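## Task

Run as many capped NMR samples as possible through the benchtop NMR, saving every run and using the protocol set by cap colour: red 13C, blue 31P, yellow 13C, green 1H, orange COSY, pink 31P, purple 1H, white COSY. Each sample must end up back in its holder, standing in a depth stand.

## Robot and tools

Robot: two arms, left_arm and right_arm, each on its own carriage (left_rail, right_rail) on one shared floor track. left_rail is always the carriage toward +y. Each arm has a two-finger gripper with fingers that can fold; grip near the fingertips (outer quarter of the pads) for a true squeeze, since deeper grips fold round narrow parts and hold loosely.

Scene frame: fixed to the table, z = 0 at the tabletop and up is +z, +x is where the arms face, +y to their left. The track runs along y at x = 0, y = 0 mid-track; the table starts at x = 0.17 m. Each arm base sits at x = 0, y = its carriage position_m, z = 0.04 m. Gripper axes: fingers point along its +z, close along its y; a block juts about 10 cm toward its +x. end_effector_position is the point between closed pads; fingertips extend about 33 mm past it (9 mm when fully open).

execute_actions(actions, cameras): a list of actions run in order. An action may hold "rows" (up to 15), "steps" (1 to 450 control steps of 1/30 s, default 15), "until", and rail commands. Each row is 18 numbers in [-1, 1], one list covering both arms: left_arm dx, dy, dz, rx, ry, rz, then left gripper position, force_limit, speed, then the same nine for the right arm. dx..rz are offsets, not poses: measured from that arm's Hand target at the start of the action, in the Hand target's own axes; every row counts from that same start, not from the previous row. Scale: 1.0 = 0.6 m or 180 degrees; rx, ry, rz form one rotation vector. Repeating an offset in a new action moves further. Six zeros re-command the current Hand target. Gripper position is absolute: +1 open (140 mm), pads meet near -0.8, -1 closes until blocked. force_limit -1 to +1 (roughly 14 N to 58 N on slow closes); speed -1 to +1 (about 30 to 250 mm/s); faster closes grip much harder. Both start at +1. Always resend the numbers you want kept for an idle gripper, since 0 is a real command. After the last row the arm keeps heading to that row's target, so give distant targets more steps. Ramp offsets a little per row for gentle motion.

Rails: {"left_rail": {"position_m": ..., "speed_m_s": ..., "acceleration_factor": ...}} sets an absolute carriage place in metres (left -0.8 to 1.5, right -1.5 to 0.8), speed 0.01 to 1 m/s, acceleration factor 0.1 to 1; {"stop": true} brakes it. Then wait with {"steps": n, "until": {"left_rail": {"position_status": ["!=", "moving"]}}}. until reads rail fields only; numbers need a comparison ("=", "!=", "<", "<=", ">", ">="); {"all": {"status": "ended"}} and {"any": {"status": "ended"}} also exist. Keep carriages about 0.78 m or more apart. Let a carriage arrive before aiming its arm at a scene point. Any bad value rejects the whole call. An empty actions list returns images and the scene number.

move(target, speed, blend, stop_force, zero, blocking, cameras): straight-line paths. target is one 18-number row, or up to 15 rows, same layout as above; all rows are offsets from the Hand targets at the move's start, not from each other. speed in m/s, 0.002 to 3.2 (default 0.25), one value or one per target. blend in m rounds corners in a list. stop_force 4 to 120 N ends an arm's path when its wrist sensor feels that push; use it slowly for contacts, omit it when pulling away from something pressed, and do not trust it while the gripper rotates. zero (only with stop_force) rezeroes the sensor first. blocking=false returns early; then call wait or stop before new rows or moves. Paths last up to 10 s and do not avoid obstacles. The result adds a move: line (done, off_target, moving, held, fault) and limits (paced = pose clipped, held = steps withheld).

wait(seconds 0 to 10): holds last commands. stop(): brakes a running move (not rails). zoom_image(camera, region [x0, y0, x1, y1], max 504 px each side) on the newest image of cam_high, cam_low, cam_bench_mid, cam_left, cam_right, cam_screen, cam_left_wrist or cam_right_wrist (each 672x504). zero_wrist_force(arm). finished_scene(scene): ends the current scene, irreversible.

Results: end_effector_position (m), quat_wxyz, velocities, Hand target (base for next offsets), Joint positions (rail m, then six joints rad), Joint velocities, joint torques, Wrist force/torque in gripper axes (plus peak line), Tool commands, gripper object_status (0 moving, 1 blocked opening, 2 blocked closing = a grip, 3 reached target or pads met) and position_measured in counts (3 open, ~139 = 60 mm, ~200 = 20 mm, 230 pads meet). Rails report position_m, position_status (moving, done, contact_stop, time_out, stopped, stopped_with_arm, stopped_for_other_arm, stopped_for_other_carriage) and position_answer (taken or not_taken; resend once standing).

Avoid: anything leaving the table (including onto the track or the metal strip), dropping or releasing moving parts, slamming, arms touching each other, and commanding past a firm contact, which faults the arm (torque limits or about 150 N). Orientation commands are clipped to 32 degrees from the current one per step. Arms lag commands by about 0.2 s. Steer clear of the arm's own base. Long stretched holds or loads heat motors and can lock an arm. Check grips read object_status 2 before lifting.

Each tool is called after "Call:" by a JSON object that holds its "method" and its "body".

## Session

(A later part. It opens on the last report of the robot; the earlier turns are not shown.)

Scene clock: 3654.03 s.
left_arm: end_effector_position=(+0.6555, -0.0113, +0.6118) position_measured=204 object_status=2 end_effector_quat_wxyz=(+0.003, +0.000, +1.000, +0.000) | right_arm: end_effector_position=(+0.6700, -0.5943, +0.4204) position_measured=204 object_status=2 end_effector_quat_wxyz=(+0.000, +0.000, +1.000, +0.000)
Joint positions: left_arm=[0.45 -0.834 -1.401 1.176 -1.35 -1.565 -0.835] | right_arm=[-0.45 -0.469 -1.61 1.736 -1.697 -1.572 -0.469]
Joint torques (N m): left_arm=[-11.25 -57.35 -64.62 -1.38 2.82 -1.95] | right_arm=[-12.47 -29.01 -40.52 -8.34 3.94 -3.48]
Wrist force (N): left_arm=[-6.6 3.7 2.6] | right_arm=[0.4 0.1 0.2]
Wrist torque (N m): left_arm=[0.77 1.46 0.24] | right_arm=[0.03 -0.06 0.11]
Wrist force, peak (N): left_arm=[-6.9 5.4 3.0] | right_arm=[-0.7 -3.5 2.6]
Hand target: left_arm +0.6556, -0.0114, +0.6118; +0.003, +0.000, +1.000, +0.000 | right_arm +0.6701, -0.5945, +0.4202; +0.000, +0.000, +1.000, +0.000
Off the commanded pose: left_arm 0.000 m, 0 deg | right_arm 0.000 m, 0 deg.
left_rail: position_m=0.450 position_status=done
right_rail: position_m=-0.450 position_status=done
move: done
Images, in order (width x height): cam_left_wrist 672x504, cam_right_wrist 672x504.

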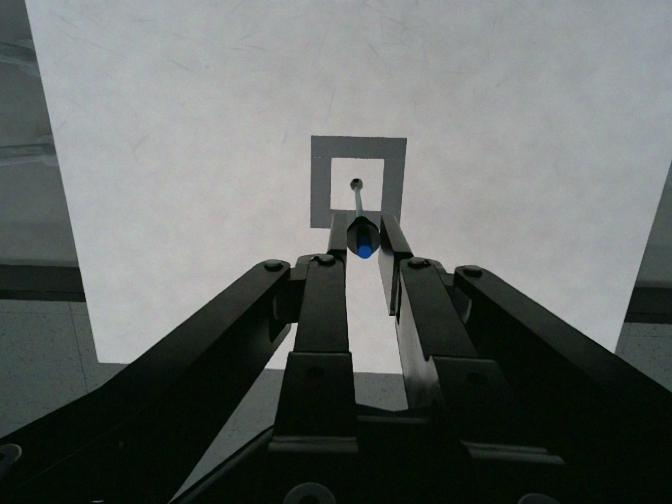

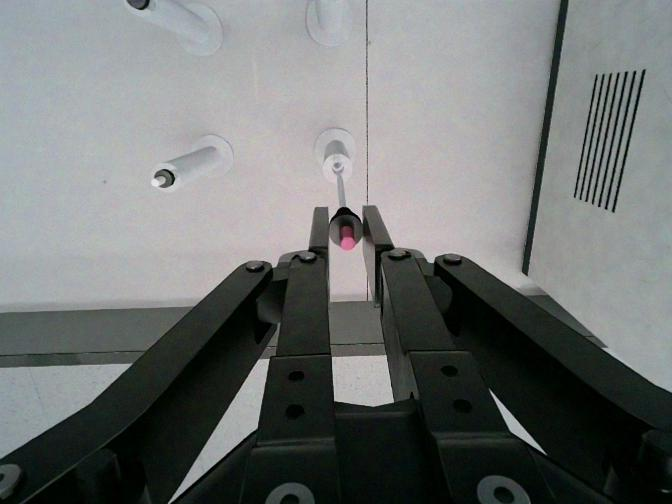

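Call:
{"method": "move", "body": {"target": [[0.0012, 0, 0.186, 0,0,0, -1, -0.5, -1, 0, 0, 0.2, 0,0,0, -1, -0.5, -1],[0.0017, 0, 0.261, 0,0,0, -1, -0.5, -1, 0, 0, 0.3087, 0,0,0, -1, -0.5, -1],[0.002, 0, 0.3027, 0,0,0, -1, -0.5, -1, 0, 0, 0.3433, 0,0,0, -1, -0.5, -1]], "speed": [0.18, 0.1, 0.05], "stop_force": 6, "cameras": ["cam_screen", "cam_right", "cam_bench_mid"]}}

Call:
{"method": "zoom_image", "body": {"camera": "cam_bench_mid", "region": [365, 100, 445, 210]}}

Call:
{"method": "zoom_image", "body": {"camera": "cam_right", "region": [420, 170, 560, 310]}}

Scene clock: 3686.73 s.
left_arm: end_effector_position=(+0.6555, -0.0112, +0.4355) position_measured=204 object_status=2 end_effector_quat_wxyz=(+0.003, +0.000, +1.000, +0.000) | right_arm: end_effector_position=(+0.6699, -0.5947, +0.2161) position_measured=204 object_status=2 end_effector_quat_wxyz=(+0.000, +0.000, +1.000, +0.000)
Joint positions: left_arm=[0.45 -0.834 -1.421 1.51 -1.664 -1.565 -0.835] | right_arm=[-0.45 -0.469 -1.502 2.004 -2.073 -1.572 -0.469]
Joint torques (N m): left_arm=[1.89 -83.05 -65.2 -1.03 -1.32 -0.37] | right_arm=[-9.7 -61.37 -63.21 -2.33 -2.36 -3.22]
Wrist force (N): left_arm=[-7.7 2.6 2.8] | right_arm=[0.0 0.2 -0.2]
Wrist torque (N m): left_arm=[0.54 1.68 0.22] | right_arm=[0.04 0.02 0.11]
Wrist force, peak (N): left_arm=[-2.2 10.6 -33.3] | right_arm=[1.5 0.7 -10.7]
Hand target: left_arm +0.6555, -0.0112, +0.4355; +0.003, +0.000, +1.000, +0.000 (not the last commanded pose) | right_arm +0.6699, -0.5947, +0.2161; +0.000, +0.000, +1.000, +0.000 (not the last commanded pose)
Off the commanded pose: left_arm 0.005 m, 0 deg | right_arm 0.002 m, 0 deg.
left_rail: position_m=0.450 position_status=done
right_rail: position_m=-0.450 position_status=done
move: contact (left_arm, right_arm); path passed 2 of 3 targets
Images, in order (width x height): cam_bench_mid 672x504, cam_right 672x504, cam_screen 672x504.

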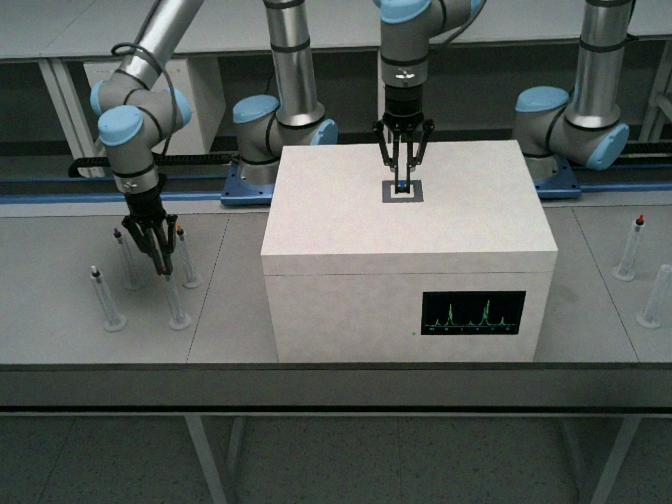

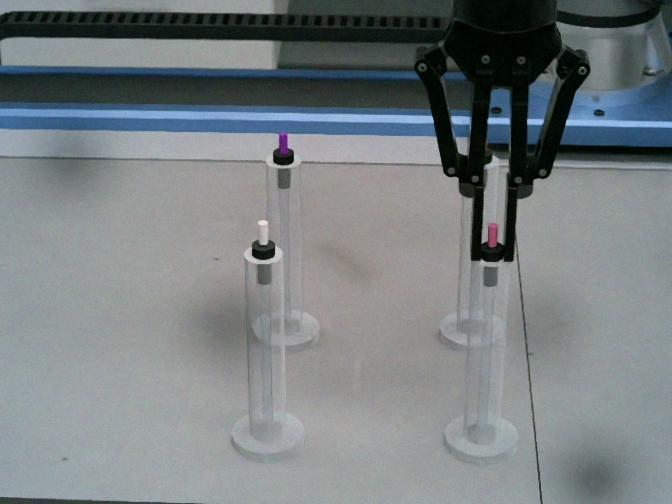

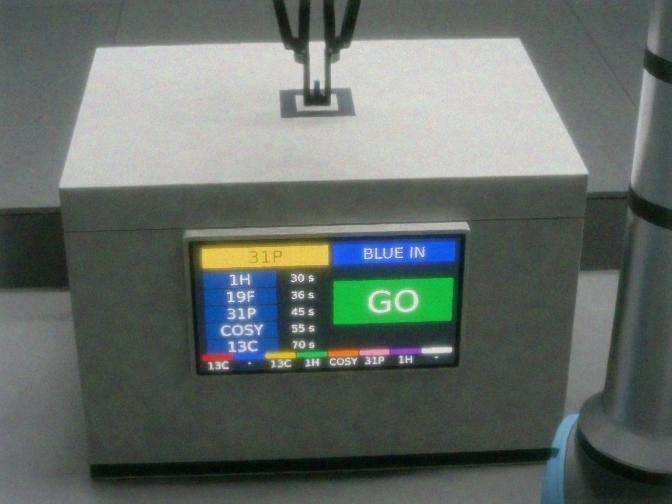

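Scaled by 4.582 from the camera's 672x504 image, which has a finer 960x720 frame.

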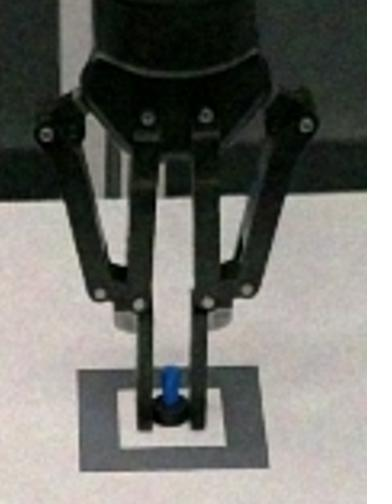

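Scaled by 3.600 from the camera's 672x504 image, which has a finer 960x720 frame.

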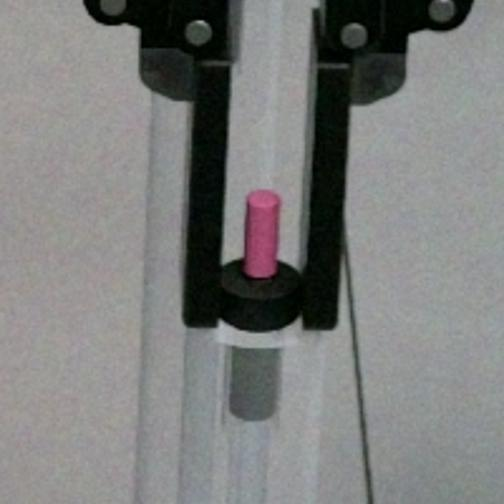

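Call:
{"method": "move", "body": {"target": [[0, 0, 0, 0,0,0, -0.35, -0.5, 0.5, 0, 0, 0, 0,0,0, -0.35, -0.5, 0.5],[-0.001, 0, -0.1567, 0,0.0019,0, -0.35, -0.5, 0.5, 0, 0, -0.1567, 0,0,0, -0.35, -0.5, 0.5],[0.3415, -0.0813, -0.1763, 0,-0.0814,0, -0.35, -0.5, 0.5, -0.0085, -0.2922, -0.1398, 0,0,0, -0.35, -0.5, 0.5]], "speed": [0.3, 0.45, 0.65], "blend": [0, 0.03, 0], "cameras": ["cam_right_wrist", "cam_right", "cam_screen"]}}

Call:
{"method": "zoom_image", "body": {"camera": "cam_right_wrist", "region": [280, 130, 400, 270]}}

Scene clock: 3732.13 s.
left_arm: end_effector_position=(+0.4501, -0.0602, +0.5399) position_measured=173 object_status=3 end_effector_quat_wxyz=(+0.131, +0.000, +0.991, +0.000) | right_arm: end_effector_position=(+0.6750, -0.7699, +0.3001) position_measured=173 object_status=3 end_effector_quat_wxyz=(+0.000, +0.000, +1.000, +0.000)
Joint positions: left_arm=[0.45 -1.236 -1.717 1.661 -1.602 -1.323 -1.226] | right_arm=[-0.45 -0.677 -1.461 1.798 -1.908 -1.572 -0.677]
Joint torques (N m): left_arm=[-13.28 -55.39 -42.02 -1.78 2.8 -2.23] | right_arm=[-7.3 -38.41 -66.65 -1.73 4.23 -3.44]
Wrist force (N): left_arm=[-7.7 3.0 3.0] | right_arm=[-0.3 0.1 -0.1]
Wrist torque (N m): left_arm=[0.65 1.66 0.29] | right_arm=[0.01 0.08 0.10]
Wrist force, peak (N): left_arm=[-11.1 3.7 2.7] | right_arm=[0.0 3.3 -0.6]
Hand target: left_arm +0.4500, -0.0602, +0.5399; +0.131, +0.000, +0.991, +0.001 | right_arm +0.6750, -0.7699, +0.3001; +0.000, +0.000, +1.000, +0.000
Off the commanded pose: left_arm 0.000 m, 0 deg | right_arm 0.000 m, 0 deg.
left_rail: position_m=0.450 position_status=done
right_rail: position_m=-0.450 position_status=done
move: done
Images, in order (width x height): cam_right 672x504, cam_screen 672x504, cam_right_wrist 672x504.

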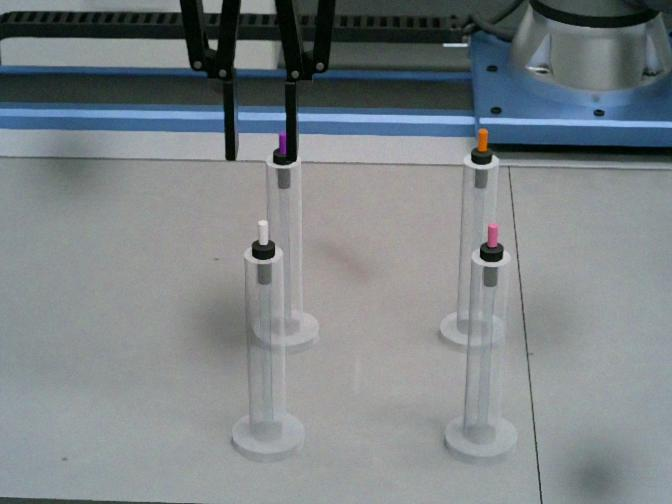

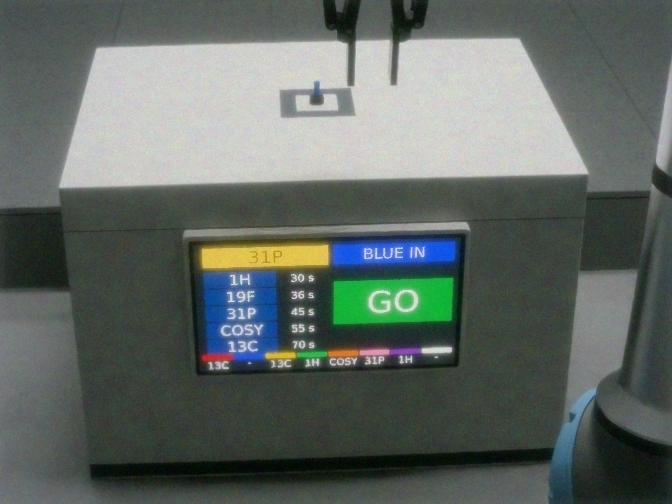

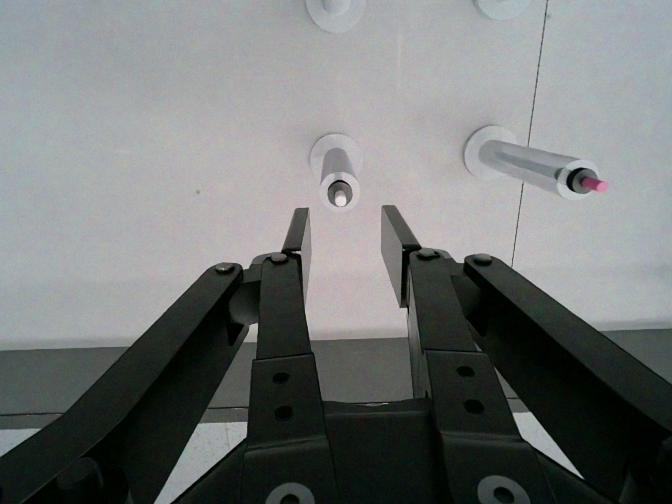

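Scaled by 3.600 from the camera's 672x504 image, which has a finer 960x720 frame.

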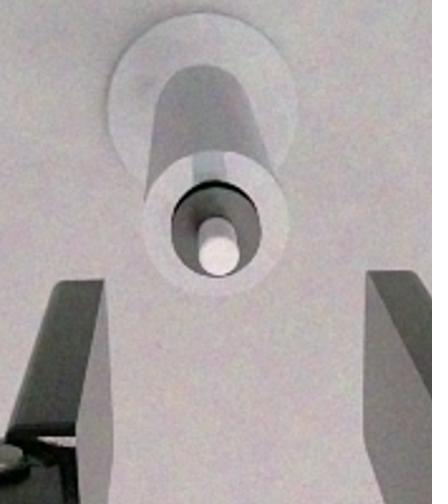

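Call:
{"method": "move", "body": {"target": [[0.3007, -0.0413, 0.0918, 0,-0.0833,0, -1, -1, 0.5, 0.0017, -0.001, 0.05, 0,0,0, -0.35, -0.5, 0.5],[0.2141, -0.0413, 0.3998, 0,-0.0833,0, -1, -1, 0.5, 0.0017, -0.001, 0.1415, 0,0,0, -0.35, -0.5, 0.5],[0.1979, -0.0413, 0.4042, 0,-0.0833,0, -1, -1, 0.5, 0.0017, -0.001, 0.1415, 0,0,0, -1, -0.5, -1],[0.2141, -0.0413, 0.3998, 0,-0.0833,0, -1, -1, 0.5, 0.0017, -0.001, -0.2332, 0,0,0, -1, -0.5, -1],[0.2141, -0.0413, 0.3998, 0,-0.0833,0, -1, -1, 0.5, 0.0917, 0.7332, -0.5498, 0,0,0, -1, -0.5, -1]], "speed": [0.65, 0.55, 0.04, 0.5, 0.75], "blend": [0.07, 0.003, 0, 0.05, 0], "cameras": ["cam_right_wrist", "cam_right", "cam_screen"]}}

Call:
{"method": "zoom_image", "body": {"camera": "cam_right_wrist", "region": [290, 140, 400, 270]}}

Scene clock: 3757.80 s.
left_arm: end_effector_position=(+0.3881, -0.0848, +0.2749) position_measured=235 object_status=3 end_effector_quat_wxyz=(+0.259, +0.000, +0.966, +0.001) | right_arm: end_effector_position=(+0.6203, -0.3299, +0.6297) position_measured=204 object_status=2 end_effector_quat_wxyz=(+0.000, +0.000, +1.000, +0.000)
Joint positions: left_arm=[0.45 -1.491 -1.694 2.175 -2.096 -1.049 -1.479] | right_arm=[-0.45 -0.088 -1.679 1.431 -1.322 -1.571 -0.088]
Joint torques (N m): left_arm=[-11.87 -49.74 -36.03 -1.51 4.2 -1.99] | right_arm=[13.69 -23.64 -68.26 -2.08 -3.33 3.03]
Wrist force (N): left_arm=[-6.3 5.2 3.2] | right_arm=[-0.5 0.1 0.2]
Wrist torque (N m): left_arm=[1.13 1.24 0.18] | right_arm=[0.03 0.10 -0.28]
Wrist force, peak (N): left_arm=[26.6 12.9 -33.9] | right_arm=[1.0 3.4 -2.3]
Hand target: left_arm +0.3881, -0.0848, +0.2749; +0.259, +0.000, +0.966, +0.001 | right_arm +0.6203, -0.3298, +0.6297; +0.000, +0.000, +1.000, +0.000
Off the commanded pose: left_arm 0.000 m, 0 deg | right_arm 0.000 m, 0 deg.
left_rail: position_m=0.450 position_status=done
right_rail: position_m=-0.450 position_status=done
move: done
Images, in order (width x height): cam_right 672x504, cam_screen 672x504, cam_right_wrist 672x504.

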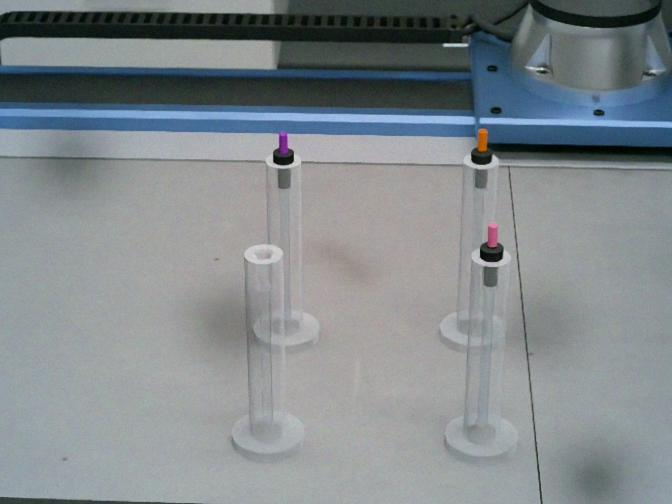

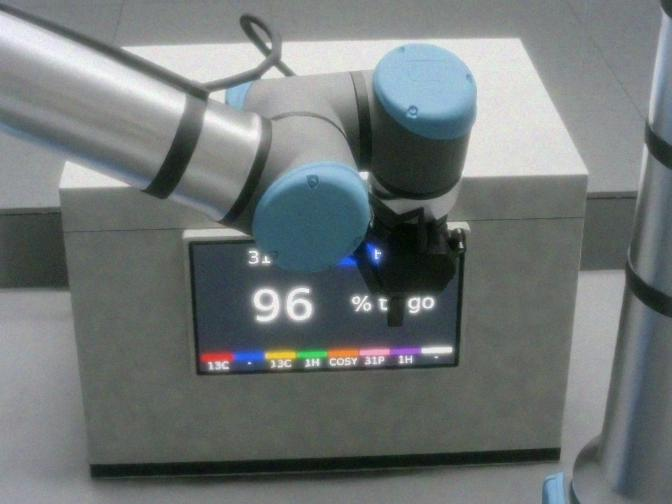

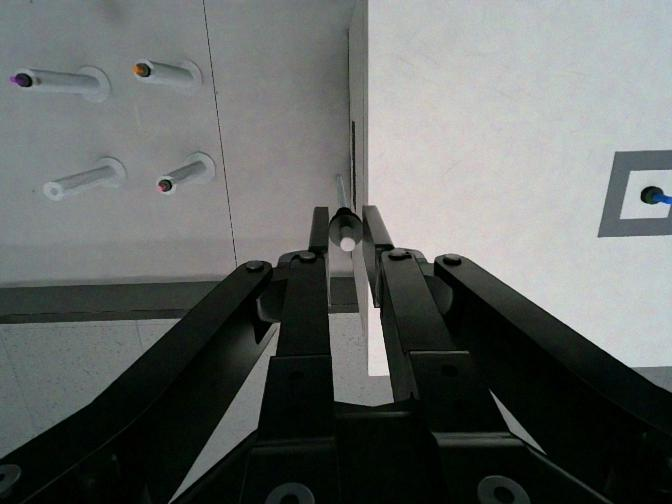

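Scaled by 3.877 from the camera's 672x504 image, which has a finer 960x720 frame.

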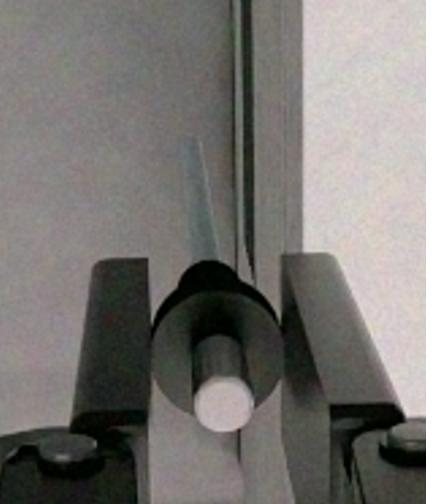

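Call:
{"method": "wait", "body": {"seconds": 8}}

Call:
{"method": "wait", "body": {"seconds": 1, "cameras": ["cam_screen"]}}

Scene clock: 3781.90 s.
left_arm: end_effector_position=(+0.3881, -0.0848, +0.2749) position_measured=235 object_status=3 end_effector_quat_wxyz=(+0.259, +0.000, +0.966, +0.001) | right_arm: end_effector_position=(+0.6203, -0.3298, +0.6297) position_measured=204 object_status=2 end_effector_quat_wxyz=(+0.000, +0.000, +1.000, +0.000)
Joint positions: left_arm=[0.45 -1.491 -1.694 2.175 -2.096 -1.049 -1.479] | right_arm=[-0.45 -0.087 -1.679 1.43 -1.322 -1.572 -0.087]
Joint torques (N m): left_arm=[-10.64 -51.35 -36.09 -1.52 3.57 -2.2] | right_arm=[12.46 -20.75 -67.75 -1.33 -3.02 3.11]
Wrist force (N): left_arm=[-6.6 5.6 3.5] | right_arm=[0.1 -0.3 0.1]
Wrist torque (N m): left_arm=[1.21 1.31 0.19] | right_arm=[-0.08 -0.01 -0.27]
Wrist force, peak (N): left_arm=[-6.6 5.4 3.8] | right_arm=[0.7 0.1 0.4]
Hand target: left_arm +0.3881, -0.0848, +0.2749; +0.259, +0.000, +0.966, +0.001 | right_arm +0.6203, -0.3298, +0.6297; +0.000, +0.000, +1.000, +0.000
Tool commands: left_gripper/position=-1.0 left_gripper/force_limit=-1.0 left_gripper/speed=+0.5 right_gripper/position=-1.0 right_gripper/force_limit=-0.5 right_gripper/speed=-1.0
Off the commanded pose: left_arm 0.000 m, 0 deg | right_arm 0.000 m, 0 deg.
left_rail: position_m=0.450 position_status=done
right_rail: position_m=-0.450 position_status=done
wait: 8.00 s; at rest from the start

Scene clock: 3782.90 s.
left_arm: end_effector_position=(+0.3881, -0.0848, +0.2749) position_measured=235 object_status=3 end_effector_quat_wxyz=(+0.259, +0.000, +0.966, +0.001) | right_arm: end_effector_position=(+0.6203, -0.3298, +0.6297) position_measured=204 object_status=2 end_effector_quat_wxyz=(+0.000, +0.000, +1.000, +0.000)
Joint positions: left_arm=[0.45 -1.491 -1.694 2.175 -2.096 -1.049 -1.479] | right_arm=[-0.45 -0.087 -1.679 1.43 -1.322 -1.572 -0.087]
Joint torques (N m): left_arm=[-12.92 -50.61 -36.28 -1.43 3.86 -1.75] | right_arm=[14.1 -22.65 -68.02 -2.07 -2.35 3.35]
Wrist force (N): left_arm=[-5.9 5.2 3.3] | right_arm=[-0.5 -0.3 0.1]
Wrist torque (N m): left_arm=[1.14 1.17 0.18] | right_arm=[-0.07 0.10 -0.27]
Wrist force, peak (N): left_arm=[-6.5 5.4 3.7] | right_arm=[-0.8 0.1 -0.1]
Hand target: left_arm +0.3881, -0.0848, +0.2749; +0.259, +0.000, +0.966, +0.001 | right_arm +0.6203, -0.3298, +0.6297; +0.000, +0.000, +1.000, +0.000
Tool commands: left_gripper/position=-1.0 left_gripper/force_limit=-1.0 left_gripper/speed=+0.5 right_gripper/position=-1.0 right_gripper/force_limit=-0.5 right_gripper/speed=-1.0
Off the commanded pose: left_arm 0.000 m, 0 deg | right_arm 0.000 m, 0 deg.
left_rail: position_m=0.450 position_status=done
right_rail: position_m=-0.450 position_status=done
wait: 1.00 s
Images, in order (width x height): cam_screen 672x504.

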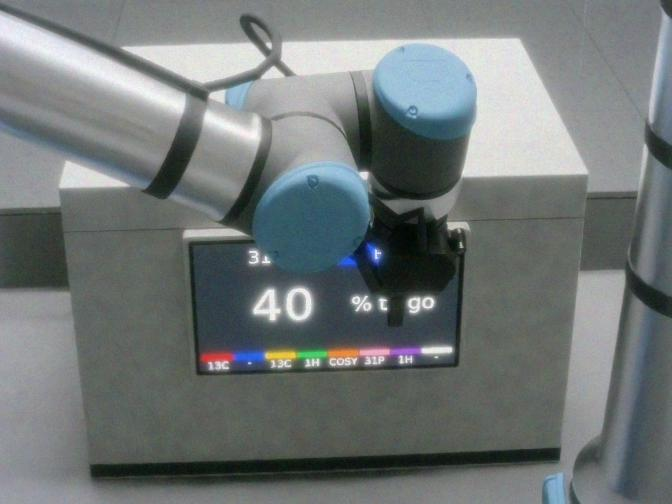

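Call:
{"method": "wait", "body": {"seconds": 10}}

Call:
{"method": "wait", "body": {"seconds": 7, "cameras": ["cam_screen"]}}

Call:
{"method": "move", "body": {"target": [[-0.01472, 0, 0.0085, 0,0,0, -1, -1, 0.5, 0, 0, 0, 0,0,0, -1, -0.5, -1],[0, 0, 0, 0,0,0, -1, -1, 0.5, 0, 0, 0, 0,0,0, -1, -0.5, -1],[0.0275, 0.2835, 0.05398, 0,0,0, -1, -1, 0.5, 0, 0, 0, 0,0,0, -1, -0.5, -1],[0.01553, 0.2835, 0.0609, 0,0,0, -1, -1, 0.5, 0, 0, 0, 0,0,0, -1, -0.5, -1],[0.03407, 0.2713, -0.06798, 0,0,0, -1, -1, 0.5, 0, 0, 0, 0,0,0, -1, -0.5, -1],[-0.14703, 0.1913, -0.34832, 0,0.0833,0, -1, -1, 0.5, 0, 0, 0, 0,0,0, -1, -0.5, -1],[-0.57282, 0.1227, -0.10248, 0,0.1667,0, -1, -1, 0.5, 0, 0, 0, 0,0,0, -1, -0.5, -1]], "speed": [0.04, 0.15, 0.6, 0.04, 0.4, 0.65, 0.65], "blend": [0, 0.004, 0.003, 0, 0.03, 0.07, 0], "cameras": ["cam_screen"]}}

Scene clock: 3810.67 s.
left_arm: end_effector_position=(+0.3881, -0.0848, +0.2749) position_measured=235 object_status=3 end_effector_quat_wxyz=(+0.259, +0.000, +0.966, +0.001) | right_arm: end_effector_position=(+0.6203, -0.3298, +0.6297) position_measured=204 object_status=2 end_effector_quat_wxyz=(+0.000, +0.000, +1.000, +0.000)
Joint positions: left_arm=[0.45 -1.491 -1.694 2.175 -2.096 -1.049 -1.479] | right_arm=[-0.45 -0.087 -1.679 1.43 -1.322 -1.572 -0.087]
Joint torques (N m): left_arm=[-10.78 -52.75 -36.82 -1.56 3.68 -2.11] | right_arm=[12.68 -22.52 -67.53 -1.56 -2.88 3.36]
Wrist force (N): left_arm=[-6.1 5.1 3.4] | right_arm=[0.4 0.1 0.1]
Wrist torque (N m): left_arm=[1.11 1.21 0.18] | right_arm=[0.03 -0.08 -0.27]
Wrist force, peak (N): left_arm=[-6.4 5.8 3.6] | right_arm=[-0.4 0.4 -0.8]
Hand target: left_arm +0.3881, -0.0848, +0.2749; +0.259, +0.000, +0.966, +0.001 | right_arm +0.6203, -0.3298, +0.6297; +0.000, +0.000, +1.000, +0.000
Tool commands: left_gripper/position=-1.0 left_gripper/force_limit=-1.0 left_gripper/speed=+0.5 right_gripper/position=-1.0 right_gripper/force_limit=-0.5 right_gripper/speed=-1.0
Off the commanded pose: left_arm 0.000 m, 0 deg | right_arm 0.000 m, 0 deg.
left_rail: position_m=0.450 position_status=done
right_rail: position_m=-0.450 position_status=done
wait: 10.00 s; at rest from the start

Scene clock: 3817.67 s.
left_arm: end_effector_position=(+0.3881, -0.0848, +0.2749) position_measured=235 object_status=3 end_effector_quat_wxyz=(+0.259, +0.000, +0.966, +0.001) | right_arm: end_effector_position=(+0.6203, -0.3298, +0.6297) position_measured=204 object_status=2 end_effector_quat_wxyz=(+0.000, +0.000, +1.000, +0.000)
Joint positions: left_arm=[0.45 -1.491 -1.694 2.175 -2.096 -1.049 -1.479] | right_arm=[-0.45 -0.087 -1.679 1.43 -1.322 -1.572 -0.087]
Joint torques (N m): left_arm=[-10.98 -49.14 -36.45 -0.86 3.87 -1.96] | right_arm=[12.37 -21.33 -66.6 -1.74 -2.48 3.27]
Wrist force (N): left_arm=[-5.9 5.5 3.7] | right_arm=[0.0 0.1 0.2]
Wrist torque (N m): left_arm=[1.20 1.16 0.18] | right_arm=[0.02 -0.01 -0.27]
Wrist force, peak (N): left_arm=[-6.3 5.6 4.0] | right_arm=[-0.7 0.5 -0.1]
Hand target: left_arm +0.3881, -0.0848, +0.2749; +0.259, +0.000, +0.966, +0.001 | right_arm +0.6203, -0.3298, +0.6297; +0.000, +0.000, +1.000, +0.000
Tool commands: left_gripper/position=-1.0 left_gripper/force_limit=-1.0 left_gripper/speed=+0.5 right_gripper/position=-1.0 right_gripper/force_limit=-0.5 right_gripper/speed=-1.0
Off the commanded pose: left_arm 0.000 m, 0 deg | right_arm 0.000 m, 0 deg.
left_rail: position_m=0.450 position_status=done
right_rail: position_m=-0.450 position_status=done
wait: 7.00 s
Images, in order (width x height): cam_screen 672x504.

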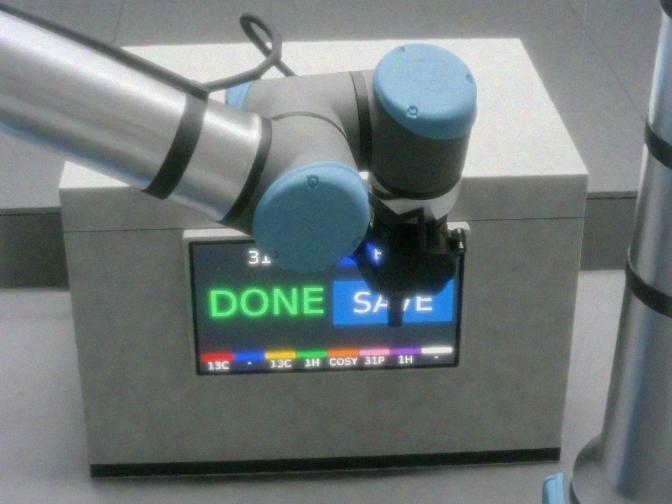

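Scene clock: 3821.57 s.
left_arm: end_effector_position=(+0.6548, -0.0112, +0.5001) position_measured=235 object_status=3 end_effector_quat_wxyz=(+0.000, +0.000, +1.000, +0.000) | right_arm: end_effector_position=(+0.6203, -0.3298, +0.6297) position_measured=204 object_status=2 end_effector_quat_wxyz=(+0.000, +0.000, +1.000, +0.000)
Joint positions: left_arm=[0.45 -0.833 -1.422 1.398 -1.546 -1.57 -0.834] | right_arm=[-0.45 -0.087 -1.679 1.43 -1.322 -1.572 -0.087]
Joint torques (N m): left_arm=[20.31 -57.02 -66.19 -0.73 -2.38 2.43] | right_arm=[11.1 -22.78 -68.3 -1.61 -3.16 3.37]
Wrist force (N): left_arm=[-3.9 6.6 2.5] | right_arm=[-0.3 0.4 0.0]
Wrist torque (N m): left_arm=[1.47 0.83 0.00] | right_arm=[0.08 0.06 -0.27]
Wrist force, peak (N): left_arm=[22.7 -7.4 -10.2] | right_arm=[0.4 0.1 0.9]
Hand target: left_arm +0.6549, -0.0112, +0.5001; +0.000, +0.000, +1.000, +0.000 | right_arm +0.6203, -0.3298, +0.6297; +0.000, +0.000, +1.000, +0.000
Off the commanded pose: left_arm 0.000 m, 0 deg | right_arm 0.000 m, 0 deg.
left_rail: position_m=0.450 position_status=done
right_rail: position_m=-0.450 position_status=done
move: done
Images, in order (width x height): cam_screen 672x504.

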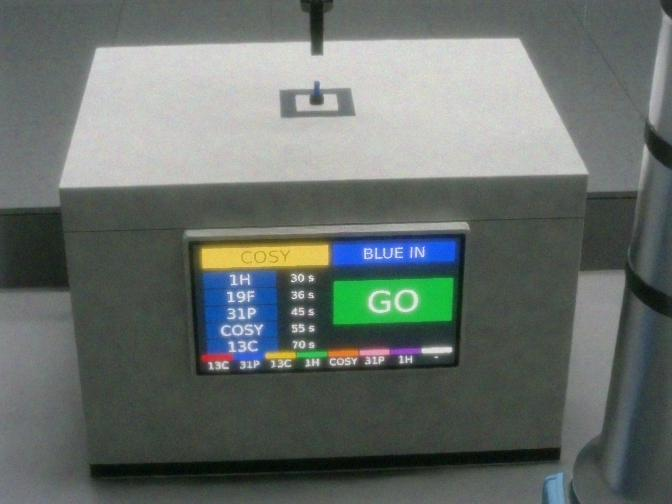

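Call:
{"method": "move", "body": {"target": [[0,0,0.1048,0,0,0,-0.4,-0.5,1,0,0,0,0,0,0,-1,-0.5,-1],[0,0,0.1048,0,0,0,-1,-0.5,-1,0,0,0,0,0,0,-1,-0.5,-1],[0,0,-0.2248,0,0,0,-1,-0.5,-1,0,0,0,0,0,0,-1,-0.5,-1],[0.0915,0.5187,-0.2,0,0,0,-1,-0.5,-1,-0.0162,0.1997,0,0,0,0,-1,-0.5,-1],[-0.0362,0.9995,0.1002,0,0,0,-1,-0.5,-1,-0.057,0.5323,0.0295,0,0,0,-1,-0.5,-1]], "speed": [0.3,0.3,0.5,0.75,0.75], "blend": [0,0,0.05,0.09,0], "cameras": []}}

Scene clock: 3908.73 s.
left_arm: end_effector_position=(+0.6761, +0.5884, +0.4407) position_measured=204 object_status=2 end_effector_quat_wxyz=(+0.000, +0.000, +1.000, +0.001) | right_arm: end_effector_position=(+0.6545, -0.0105, +0.6118) position_measured=204 object_status=2 end_effector_quat_wxyz=(+0.000, +0.000, +1.000, +0.000)
Joint positions: left_arm=[0.45 -0.054 -1.606 1.696 -1.662 -1.57 -0.054] | right_arm=[-0.45 0.369 -1.42 1.198 -1.348 -1.571 0.369]
Joint torques (N m): left_arm=[17.89 -37.11 -64.51 -8.69 -2.29 2.32] | right_arm=[11.48 -46.17 -68.53 -1.54 -3.54 2.94]
Wrist force (N): left_arm=[-3.5 6.2 2.5] | right_arm=[0.0 -0.3 -0.2]
Wrist torque (N m): left_arm=[1.34 0.73 0.05] | right_arm=[-0.08 0.00 -0.26]
Wrist force, peak (N): left_arm=[-4.1 10.6 4.6] | right_arm=[-0.1 2.3 0.4]
Hand target: left_arm +0.6762, +0.5886, +0.4406; +0.000, +0.000, +1.000, +0.000 | right_arm +0.6545, -0.0104, +0.6118; +0.000, +0.000, +1.000, +0.000
Off the commanded pose: left_arm 0.000 m, 0 deg | right_arm 0.000 m, 0 deg.
left_rail: position_m=0.450 position_status=done
right_rail: position_m=-0.450 position_status=done
move: done
No camera images: "cameras" was empty.

Call:
{"method": "wait", "body": {"seconds": 0, "cameras": ["cam_left_wrist","cam_left","cam_right_wrist"]}}

Scene clock: 3918.47 s.
left_arm: end_effector_position=(+0.6762, +0.5886, +0.4406) position_measured=204 object_status=2 end_effector_quat_wxyz=(+0.000, +0.000, +1.000, +0.000) | right_arm: end_effector_position=(+0.6545, -0.0104, +0.6118) position_measured=204 object_status=2 end_effector_quat_wxyz=(+0.000, +0.000, +1.000, +0.000)
Joint positions: left_arm=[0.45 -0.053 -1.605 1.696 -1.662 -1.57 -0.054] | right_arm=[-0.45 0.369 -1.42 1.198 -1.347 -1.571 0.369]
Joint torques (N m): left_arm=[17.68 -38.73 -65.26 -8.87 -2.08 2.1] | right_arm=[10.82 -44.09 -68.39 -1.75 -3.13 3.35]
Wrist force (N): left_arm=[-3.6 6.5 2.3] | right_arm=[-0.1 0.3 0.3]
Wrist torque (N m): left_arm=[1.41 0.76 0.04] | right_arm=[0.05 0.03 -0.27]
Wrist force, peak (N): left_arm=[-3.9 6.9 2.8] | right_arm=[0.3 -0.4 0.6]
Hand target: left_arm +0.6762, +0.5886, +0.4406; +0.000, +0.000, +1.000, +0.000 | right_arm +0.6545, -0.0104, +0.6118; +0.000, +0.000, +1.000, +0.000
Tool commands: left_gripper/position=-1.0 left_gripper/force_limit=-0.5 left_gripper/speed=-1.0 right_gripper/position=-1.0 right_gripper/force_limit=-0.5 right_gripper/speed=-1.0
Off the commanded pose: left_arm 0.000 m, 0 deg | right_arm 0.000 m, 0 deg.
left_rail: position_m=0.450 position_status=done
right_rail: position_m=-0.450 position_status=done
Images, in order (width x height): cam_left 672x504, cam_left_wrist 672x504, cam_right_wrist 672x504.

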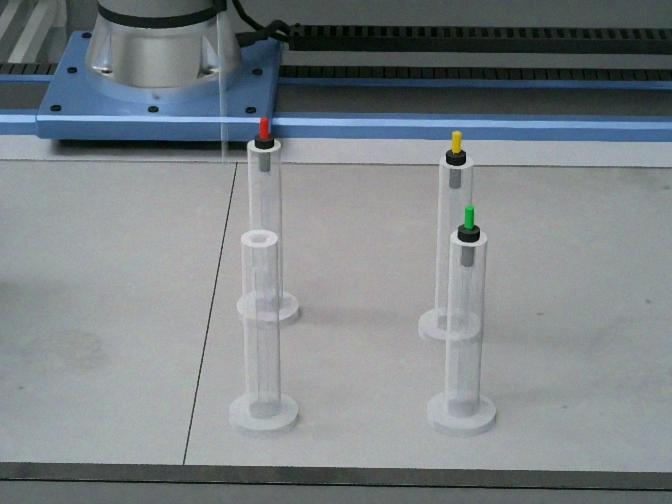

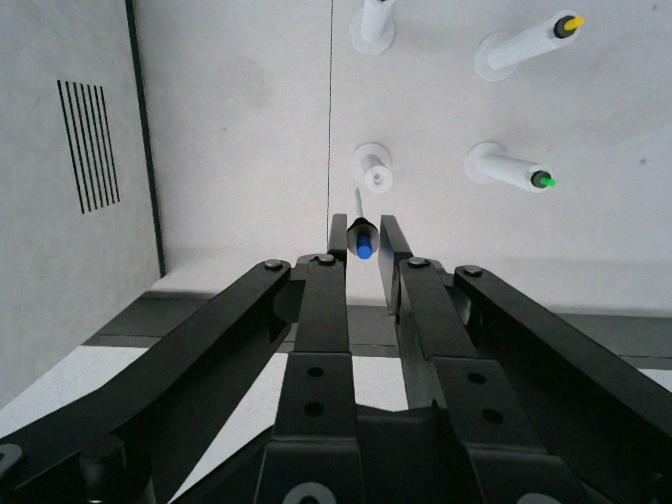

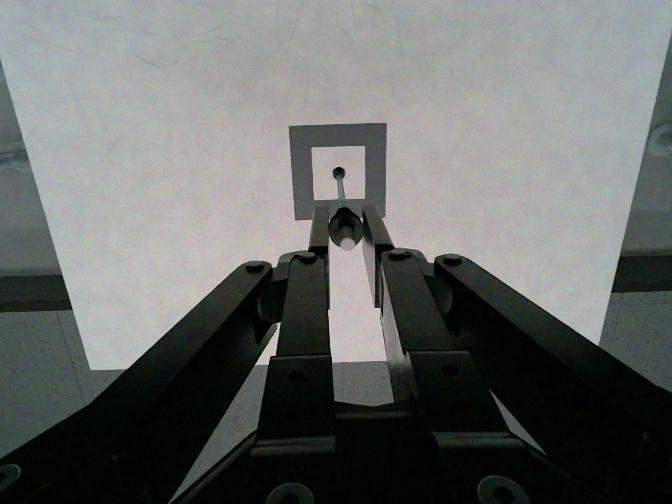

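Call:
{"method": "move", "body": {"target": [[-0.0007,0.0413,0.0427,0,0,0,-1,-0.5,-1,0,0,0.1863,0,0,0,-1,-0.5,-1],[-0.0007,0.0413,0.3427,0,0,0,-1,-0.5,-1,0,0,0.2613,0,0,0,-1,-0.5,-1],[-0.0007,0.0413,0.3772,0,0,0,-1,-0.5,-1,0,0,0.303,0,0,0,-1,-0.5,-1]], "speed": [0.2,0.18,0.05], "stop_force": 6, "cameras": ["cam_screen","cam_left_wrist","cam_right_wrist","cam_left"]}}

Scene clock: 3939.60 s.
left_arm: end_effector_position=(+0.6765, +0.6135, +0.2170) position_measured=204 object_status=2 end_effector_quat_wxyz=(+0.000, +0.000, +1.000, +0.000) | right_arm: end_effector_position=(+0.6543, -0.0106, +0.4353) position_measured=204 object_status=2 end_effector_quat_wxyz=(+0.000, +0.000, +1.000, +0.000)
Joint positions: left_arm=[0.45 -0.016 -1.486 1.985 -2.07 -1.57 -0.017] | right_arm=[-0.45 0.369 -1.44 1.531 -1.661 -1.571 0.369]
Joint torques (N m): left_arm=[10.71 -68.53 -59.37 -1.29 0.56 1.43] | right_arm=[2.34 -72.9 -68.93 -1.42 3.15 -2.76]
Wrist force (N): left_arm=[-4.0 6.7 2.8] | right_arm=[-0.2 0.0 0.0]
Wrist torque (N m): left_arm=[1.43 0.88 0.07] | right_arm=[-0.06 0.00 -0.26]
Wrist force, peak (N): left_arm=[-2.2 6.6 -9.2] | right_arm=[-0.2 0.3 -12.7]
Hand target: left_arm +0.6765, +0.6135, +0.2170; +0.000, +0.000, +1.000, +0.000 (not the last commanded pose) | right_arm +0.6543, -0.0106, +0.4353; +0.000, +0.000, +1.000, +0.000 (not the last commanded pose)
Off the commanded pose: left_arm 0.003 m, 0 deg | right_arm 0.005 m, 0 deg.
left_rail: position_m=0.450 position_status=done
right_rail: position_m=-0.450 position_status=done
move: contact (left_arm, right_arm); path passed 2 of 3 targets
Images, in order (width x height): cam_left 672x504, cam_screen 672x504, cam_left_wrist 672x504, cam_right_wrist 672x504.

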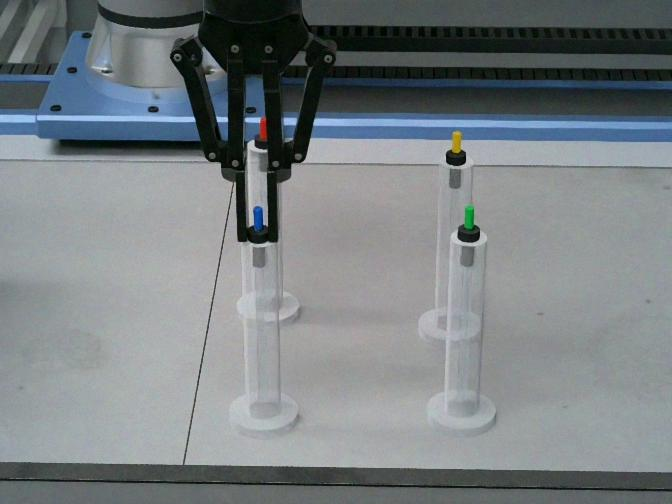

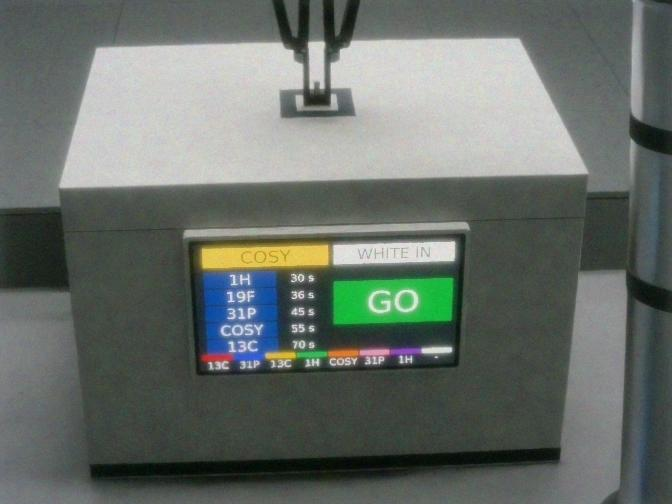

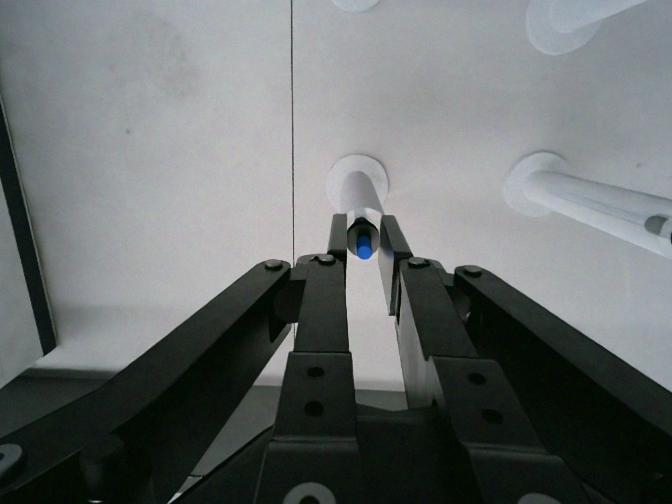

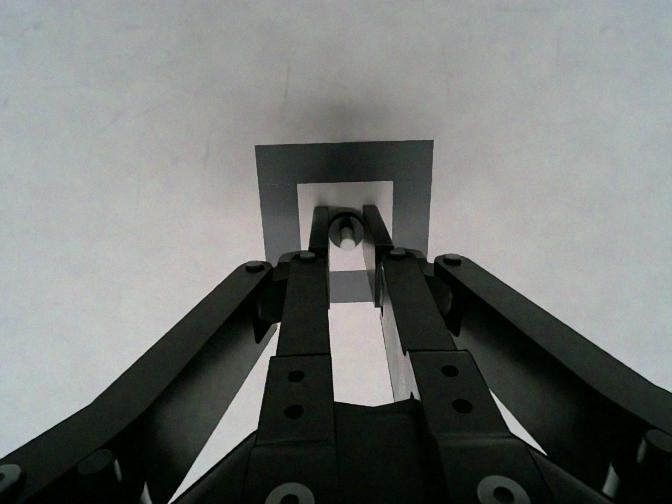

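Call:
{"method": "move", "body": {"target": [[0,0,0,0,0,0,-0.35,-0.5,1,0,0,0,0,0,0,-0.35,-0.5,1],[0,0,-0.1717,0,0,0,-0.35,-0.5,1,0,0,-0.158,0,0,0,-0.35,-0.5,1],[0,0,-0.1717,0,0,0,-0.35,-0.5,1,0.3405,-0.0823,-0.1745,0,-0.0833,0,-1,-1,0.5]], "speed": [0.3,0.3,0.6], "blend": [0,0,0], "cameras": ["cam_left","cam_screen"]}}

Scene clock: 3958.30 s.
left_arm: end_effector_position=(+0.6765, +0.6134, +0.3200) position_measured=173 object_status=3 end_effector_quat_wxyz=(+0.000, +0.000, +1.000, +0.000) | right_arm: end_effector_position=(+0.4501, -0.0598, +0.5402) position_measured=235 object_status=3 end_effector_quat_wxyz=(+0.130, +0.000, +0.992, +0.000)
Joint positions: left_arm=[0.45 -0.016 -1.556 1.863 -1.878 -1.57 -0.017] | right_arm=[-0.45 0.49 -1.875 1.811 -1.738 -1.693 0.475]
Joint torques (N m): left_arm=[-14.02 -68.49 -62.92 -1.74 -1.34 -2.02] | right_arm=[12.87 -37.93 -41.89 -8.42 -3.19 3.24]
Wrist force (N): left_arm=[-3.7 6.4 3.1] | right_arm=[0.2 -0.3 -0.5]
Wrist torque (N m): left_arm=[1.42 0.81 0.08] | right_arm=[-0.09 -0.03 -0.36]
Wrist force, peak (N): left_arm=[-4.1 6.8 5.4] | right_arm=[4.0 -0.7 -0.8]
Hand target: left_arm +0.6765, +0.6134, +0.3200; +0.000, +0.000, +1.000, +0.000 | right_arm +0.4501, -0.0598, +0.5402; +0.130, +0.000, +0.992, +0.000
Off the commanded pose: left_arm 0.000 m, 0 deg | right_arm 0.000 m, 0 deg.
left_rail: position_m=0.450 position_status=done
right_rail: position_m=-0.450 position_status=done
move: done
Images, in order (width x height): cam_left 672x504, cam_screen 672x504.

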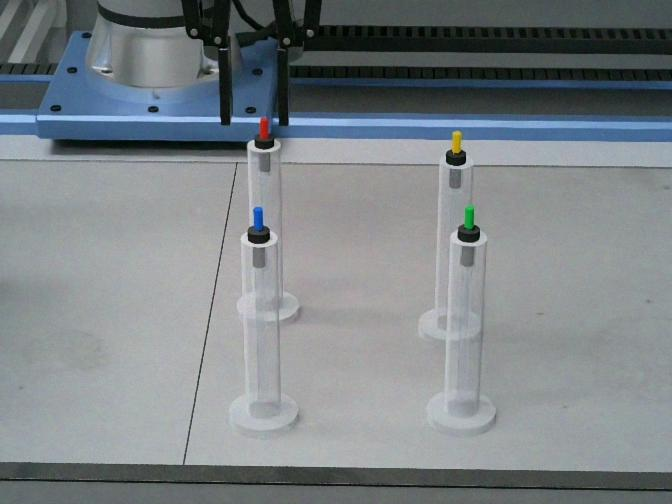

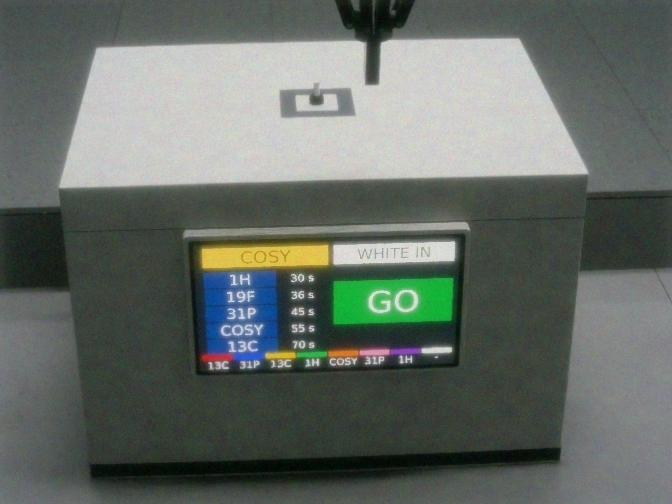

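Call:
{"method": "move", "body": {"target": [[0,0,0,0,0,0,-0.35,-0.5,1,0.3009,-0.0418,0.0921,0,-0.0833,0,-1,-1,0.5],[0,0,0,0,0,0,-0.35,-0.5,1,0.2159,-0.0418,0.3996,0,-0.0833,0,-1,-1,0.5],[0,0,0,0,0,0,-0.35,-0.5,1,0.1993,-0.0418,0.404,0,-0.0833,0,-1,-1,0.5],[0,0,0,0,0,0,-0.35,-0.5,1,0.2159,-0.0418,0.3996,0,-0.0833,0,-1,-1,0.5]], "speed": [0.6,0.4,0.04,0.1], "blend": [0.05,0,0,0], "cameras": ["cam_screen"]}}

Scene clock: 3977.30 s.
left_arm: end_effector_position=(+0.6765, +0.6134, +0.3200) position_measured=173 object_status=3 end_effector_quat_wxyz=(+0.000, +0.000, +1.000, +0.000) | right_arm: end_effector_position=(+0.3870, -0.0851, +0.2752) position_measured=235 object_status=3 end_effector_quat_wxyz=(+0.258, +0.000, +0.966, +0.000)
Joint positions: left_arm=[0.45 -0.016 -1.556 1.863 -1.878 -1.57 -0.017] | right_arm=[-0.45 0.612 -1.945 2.44 -2.506 -1.862 0.546]
Joint torques (N m): left_arm=[-10.02 -66.41 -63.26 -1.2 -2.05 -1.72] | right_arm=[9.44 -25.69 -37.07 -2.9 -3.92 2.65]
Wrist force (N): left_arm=[-4.4 6.4 3.0] | right_arm=[0.2 0.0 -0.4]
Wrist torque (N m): left_arm=[1.44 0.96 0.07] | right_arm=[-0.09 -0.02 -0.49]
Wrist force, peak (N): left_arm=[-4.2 6.8 3.6] | right_arm=[8.6 -2.1 -11.5]
Hand target: left_arm +0.6765, +0.6134, +0.3200; +0.000, +0.000, +1.000, +0.000 | right_arm +0.3868, -0.0851, +0.2752; +0.258, +0.000, +0.966, +0.000
Off the commanded pose: left_arm 0.000 m, 0 deg | right_arm 0.000 m, 0 deg.
left_rail: position_m=0.450 position_status=done
right_rail: position_m=-0.450 position_status=done
move: done
Images, in order (width x height): cam_screen 672x504.

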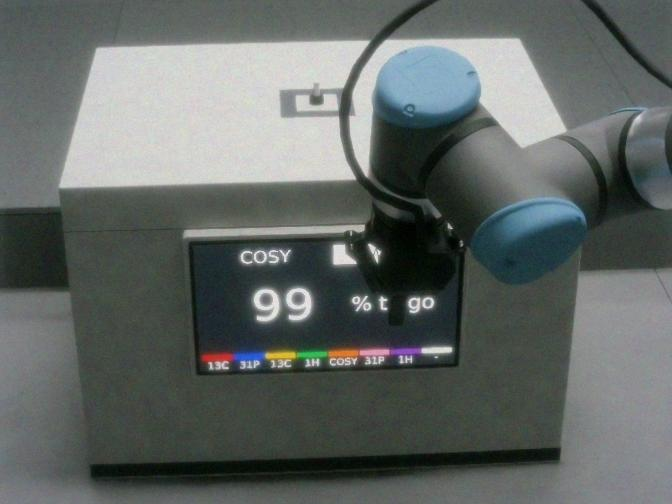

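Call:
{"method": "wait", "body": {"seconds": 10, "cameras": []}}

Call:
{"method": "wait", "body": {"seconds": 10, "cameras": []}}

Call:
{"method": "wait", "body": {"seconds": 10, "cameras": ["cam_screen"]}}

Scene clock: 3999.37 s.
left_arm: end_effector_position=(+0.6765, +0.6134, +0.3200) position_measured=173 object_status=3 end_effector_quat_wxyz=(+0.000, +0.000, +1.000, +0.000) | right_arm: end_effector_position=(+0.3868, -0.0851, +0.2752) position_measured=235 object_status=3 end_effector_quat_wxyz=(+0.258, +0.000, +0.966, +0.000)
Joint positions: left_arm=[0.45 -0.016 -1.556 1.863 -1.878 -1.57 -0.017] | right_arm=[-0.45 0.612 -1.945 2.44 -2.506 -1.862 0.547]
Joint torques (N m): left_arm=[-10.73 -67.94 -62.79 -1.6 -1.49 -1.5] | right_arm=[10.67 -25.55 -35.84 -2.51 -4.32 3.24]
Wrist force (N): left_arm=[-4.2 6.5 2.8] | right_arm=[-0.5 -0.4 -0.5]
Wrist torque (N m): left_arm=[1.45 0.90 0.08] | right_arm=[-0.16 0.14 -0.48]
Wrist force, peak (N): left_arm=[-4.1 7.1 3.0] | right_arm=[-0.5 -1.1 -1.2]
Hand target: left_arm +0.6765, +0.6134, +0.3200; +0.000, +0.000, +1.000, +0.000 | right_arm +0.3868, -0.0851, +0.2752; +0.258, +0.000, +0.966, +0.000
Tool commands: left_gripper/position=-0.35 left_gripper/force_limit=-0.5 left_gripper/speed=+1.0 right_gripper/position=-1.0 right_gripper/force_limit=-1.0 right_gripper/speed=+0.5
Off the commanded pose: left_arm 0.000 m, 0 deg | right_arm 0.000 m, 0 deg.
left_rail: position_m=0.450 position_status=done
right_rail: position_m=-0.450 position_status=done
wait: 10.00 s; at rest from the start
No camera images: "cameras" was empty.

Scene clock: 4009.37 s.
left_arm: end_effector_position=(+0.6765, +0.6134, +0.3200) position_measured=173 object_status=3 end_effector_quat_wxyz=(+0.000, +0.000, +1.000, +0.000) | right_arm: end_effector_position=(+0.3868, -0.0851, +0.2752) position_measured=235 object_status=3 end_effector_quat_wxyz=(+0.258, +0.000, +0.966, +0.000)
Joint positions: left_arm=[0.45 -0.016 -1.556 1.863 -1.878 -1.57 -0.017] | right_arm=[-0.45 0.612 -1.945 2.44 -2.506 -1.862 0.547]
Joint torques (N m): left_arm=[-10.06 -62.33 -62.84 -1.34 -2.18 -1.27] | right_arm=[10.72 -25.41 -36.57 -2.41 -3.89 3.23]
Wrist force (N): left_arm=[-4.0 6.6 3.1] | right_arm=[-0.5 0.1 -0.8]
Wrist torque (N m): left_arm=[1.45 0.88 0.07] | right_arm=[-0.06 0.14 -0.49]
Wrist force, peak (N): left_arm=[-4.2 6.9 3.2] | right_arm=[-0.7 -1.2 -0.7]
Hand target: left_arm +0.6765, +0.6134, +0.3200; +0.000, +0.000, +1.000, +0.000 | right_arm +0.3868, -0.0851, +0.2752; +0.258, +0.000, +0.966, +0.000
Tool commands: left_gripper/position=-0.35 left_gripper/force_limit=-0.5 left_gripper/speed=+1.0 right_gripper/position=-1.0 right_gripper/force_limit=-1.0 right_gripper/speed=+0.5
Off the commanded pose: left_arm 0.000 m, 0 deg | right_arm 0.000 m, 0 deg.
left_rail: position_m=0.450 position_status=done
right_rail: position_m=-0.450 position_status=done
wait: 10.00 s
No camera images: "cameras" was empty.

Scene clock: 4019.37 s.
left_arm: end_effector_position=(+0.6765, +0.6134, +0.3200) position_measured=173 object_status=3 end_effector_quat_wxyz=(+0.000, +0.000, +1.000, +0.000) | right_arm: end_effector_position=(+0.3868, -0.0851, +0.2752) position_measured=235 object_status=3 end_effector_quat_wxyz=(+0.258, +0.000, +0.966, +0.000)
Joint positions: left_arm=[0.45 -0.016 -1.556 1.863 -1.878 -1.57 -0.017] | right_arm=[-0.45 0.612 -1.945 2.44 -2.506 -1.862 0.547]
Joint torques (N m): left_arm=[-12.41 -62.27 -63.88 -1.59 -2.06 -1.19] | right_arm=[12.64 -26.52 -37.36 -2.91 -3.81 3.17]
Wrist force (N): left_arm=[-3.5 6.1 3.3] | right_arm=[0.0 -0.3 -0.7]
Wrist torque (N m): left_arm=[1.36 0.77 0.08] | right_arm=[-0.17 0.02 -0.48]
Wrist force, peak (N): left_arm=[-4.0 7.0 3.3] | right_arm=[-0.8 -0.4 -1.1]
Hand target: left_arm +0.6765, +0.6134, +0.3200; +0.000, +0.000, +1.000, +0.000 | right_arm +0.3868, -0.0851, +0.2752; +0.258, +0.000, +0.966, +0.000
Tool commands: left_gripper/position=-0.35 left_gripper/force_limit=-0.5 left_gripper/speed=+1.0 right_gripper/position=-1.0 right_gripper/force_limit=-1.0 right_gripper/speed=+0.5
Off the commanded pose: left_arm 0.000 m, 0 deg | right_arm 0.000 m, 0 deg.
left_rail: position_m=0.450 position_status=done
right_rail: position_m=-0.450 position_status=done
wait: 10.00 s
Images, in order (width x height): cam_screen 672x504.

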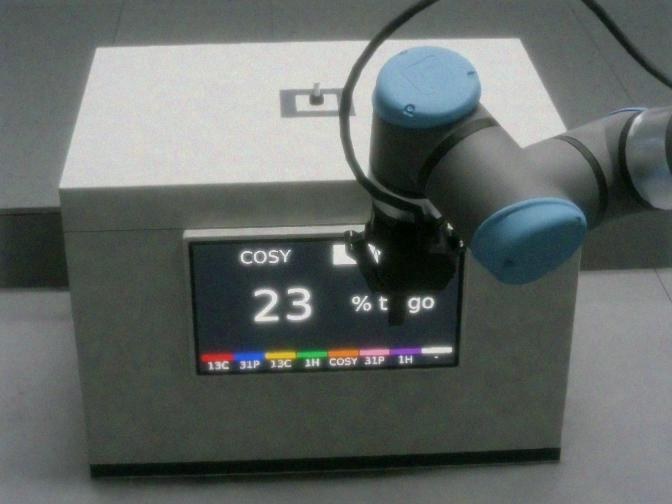

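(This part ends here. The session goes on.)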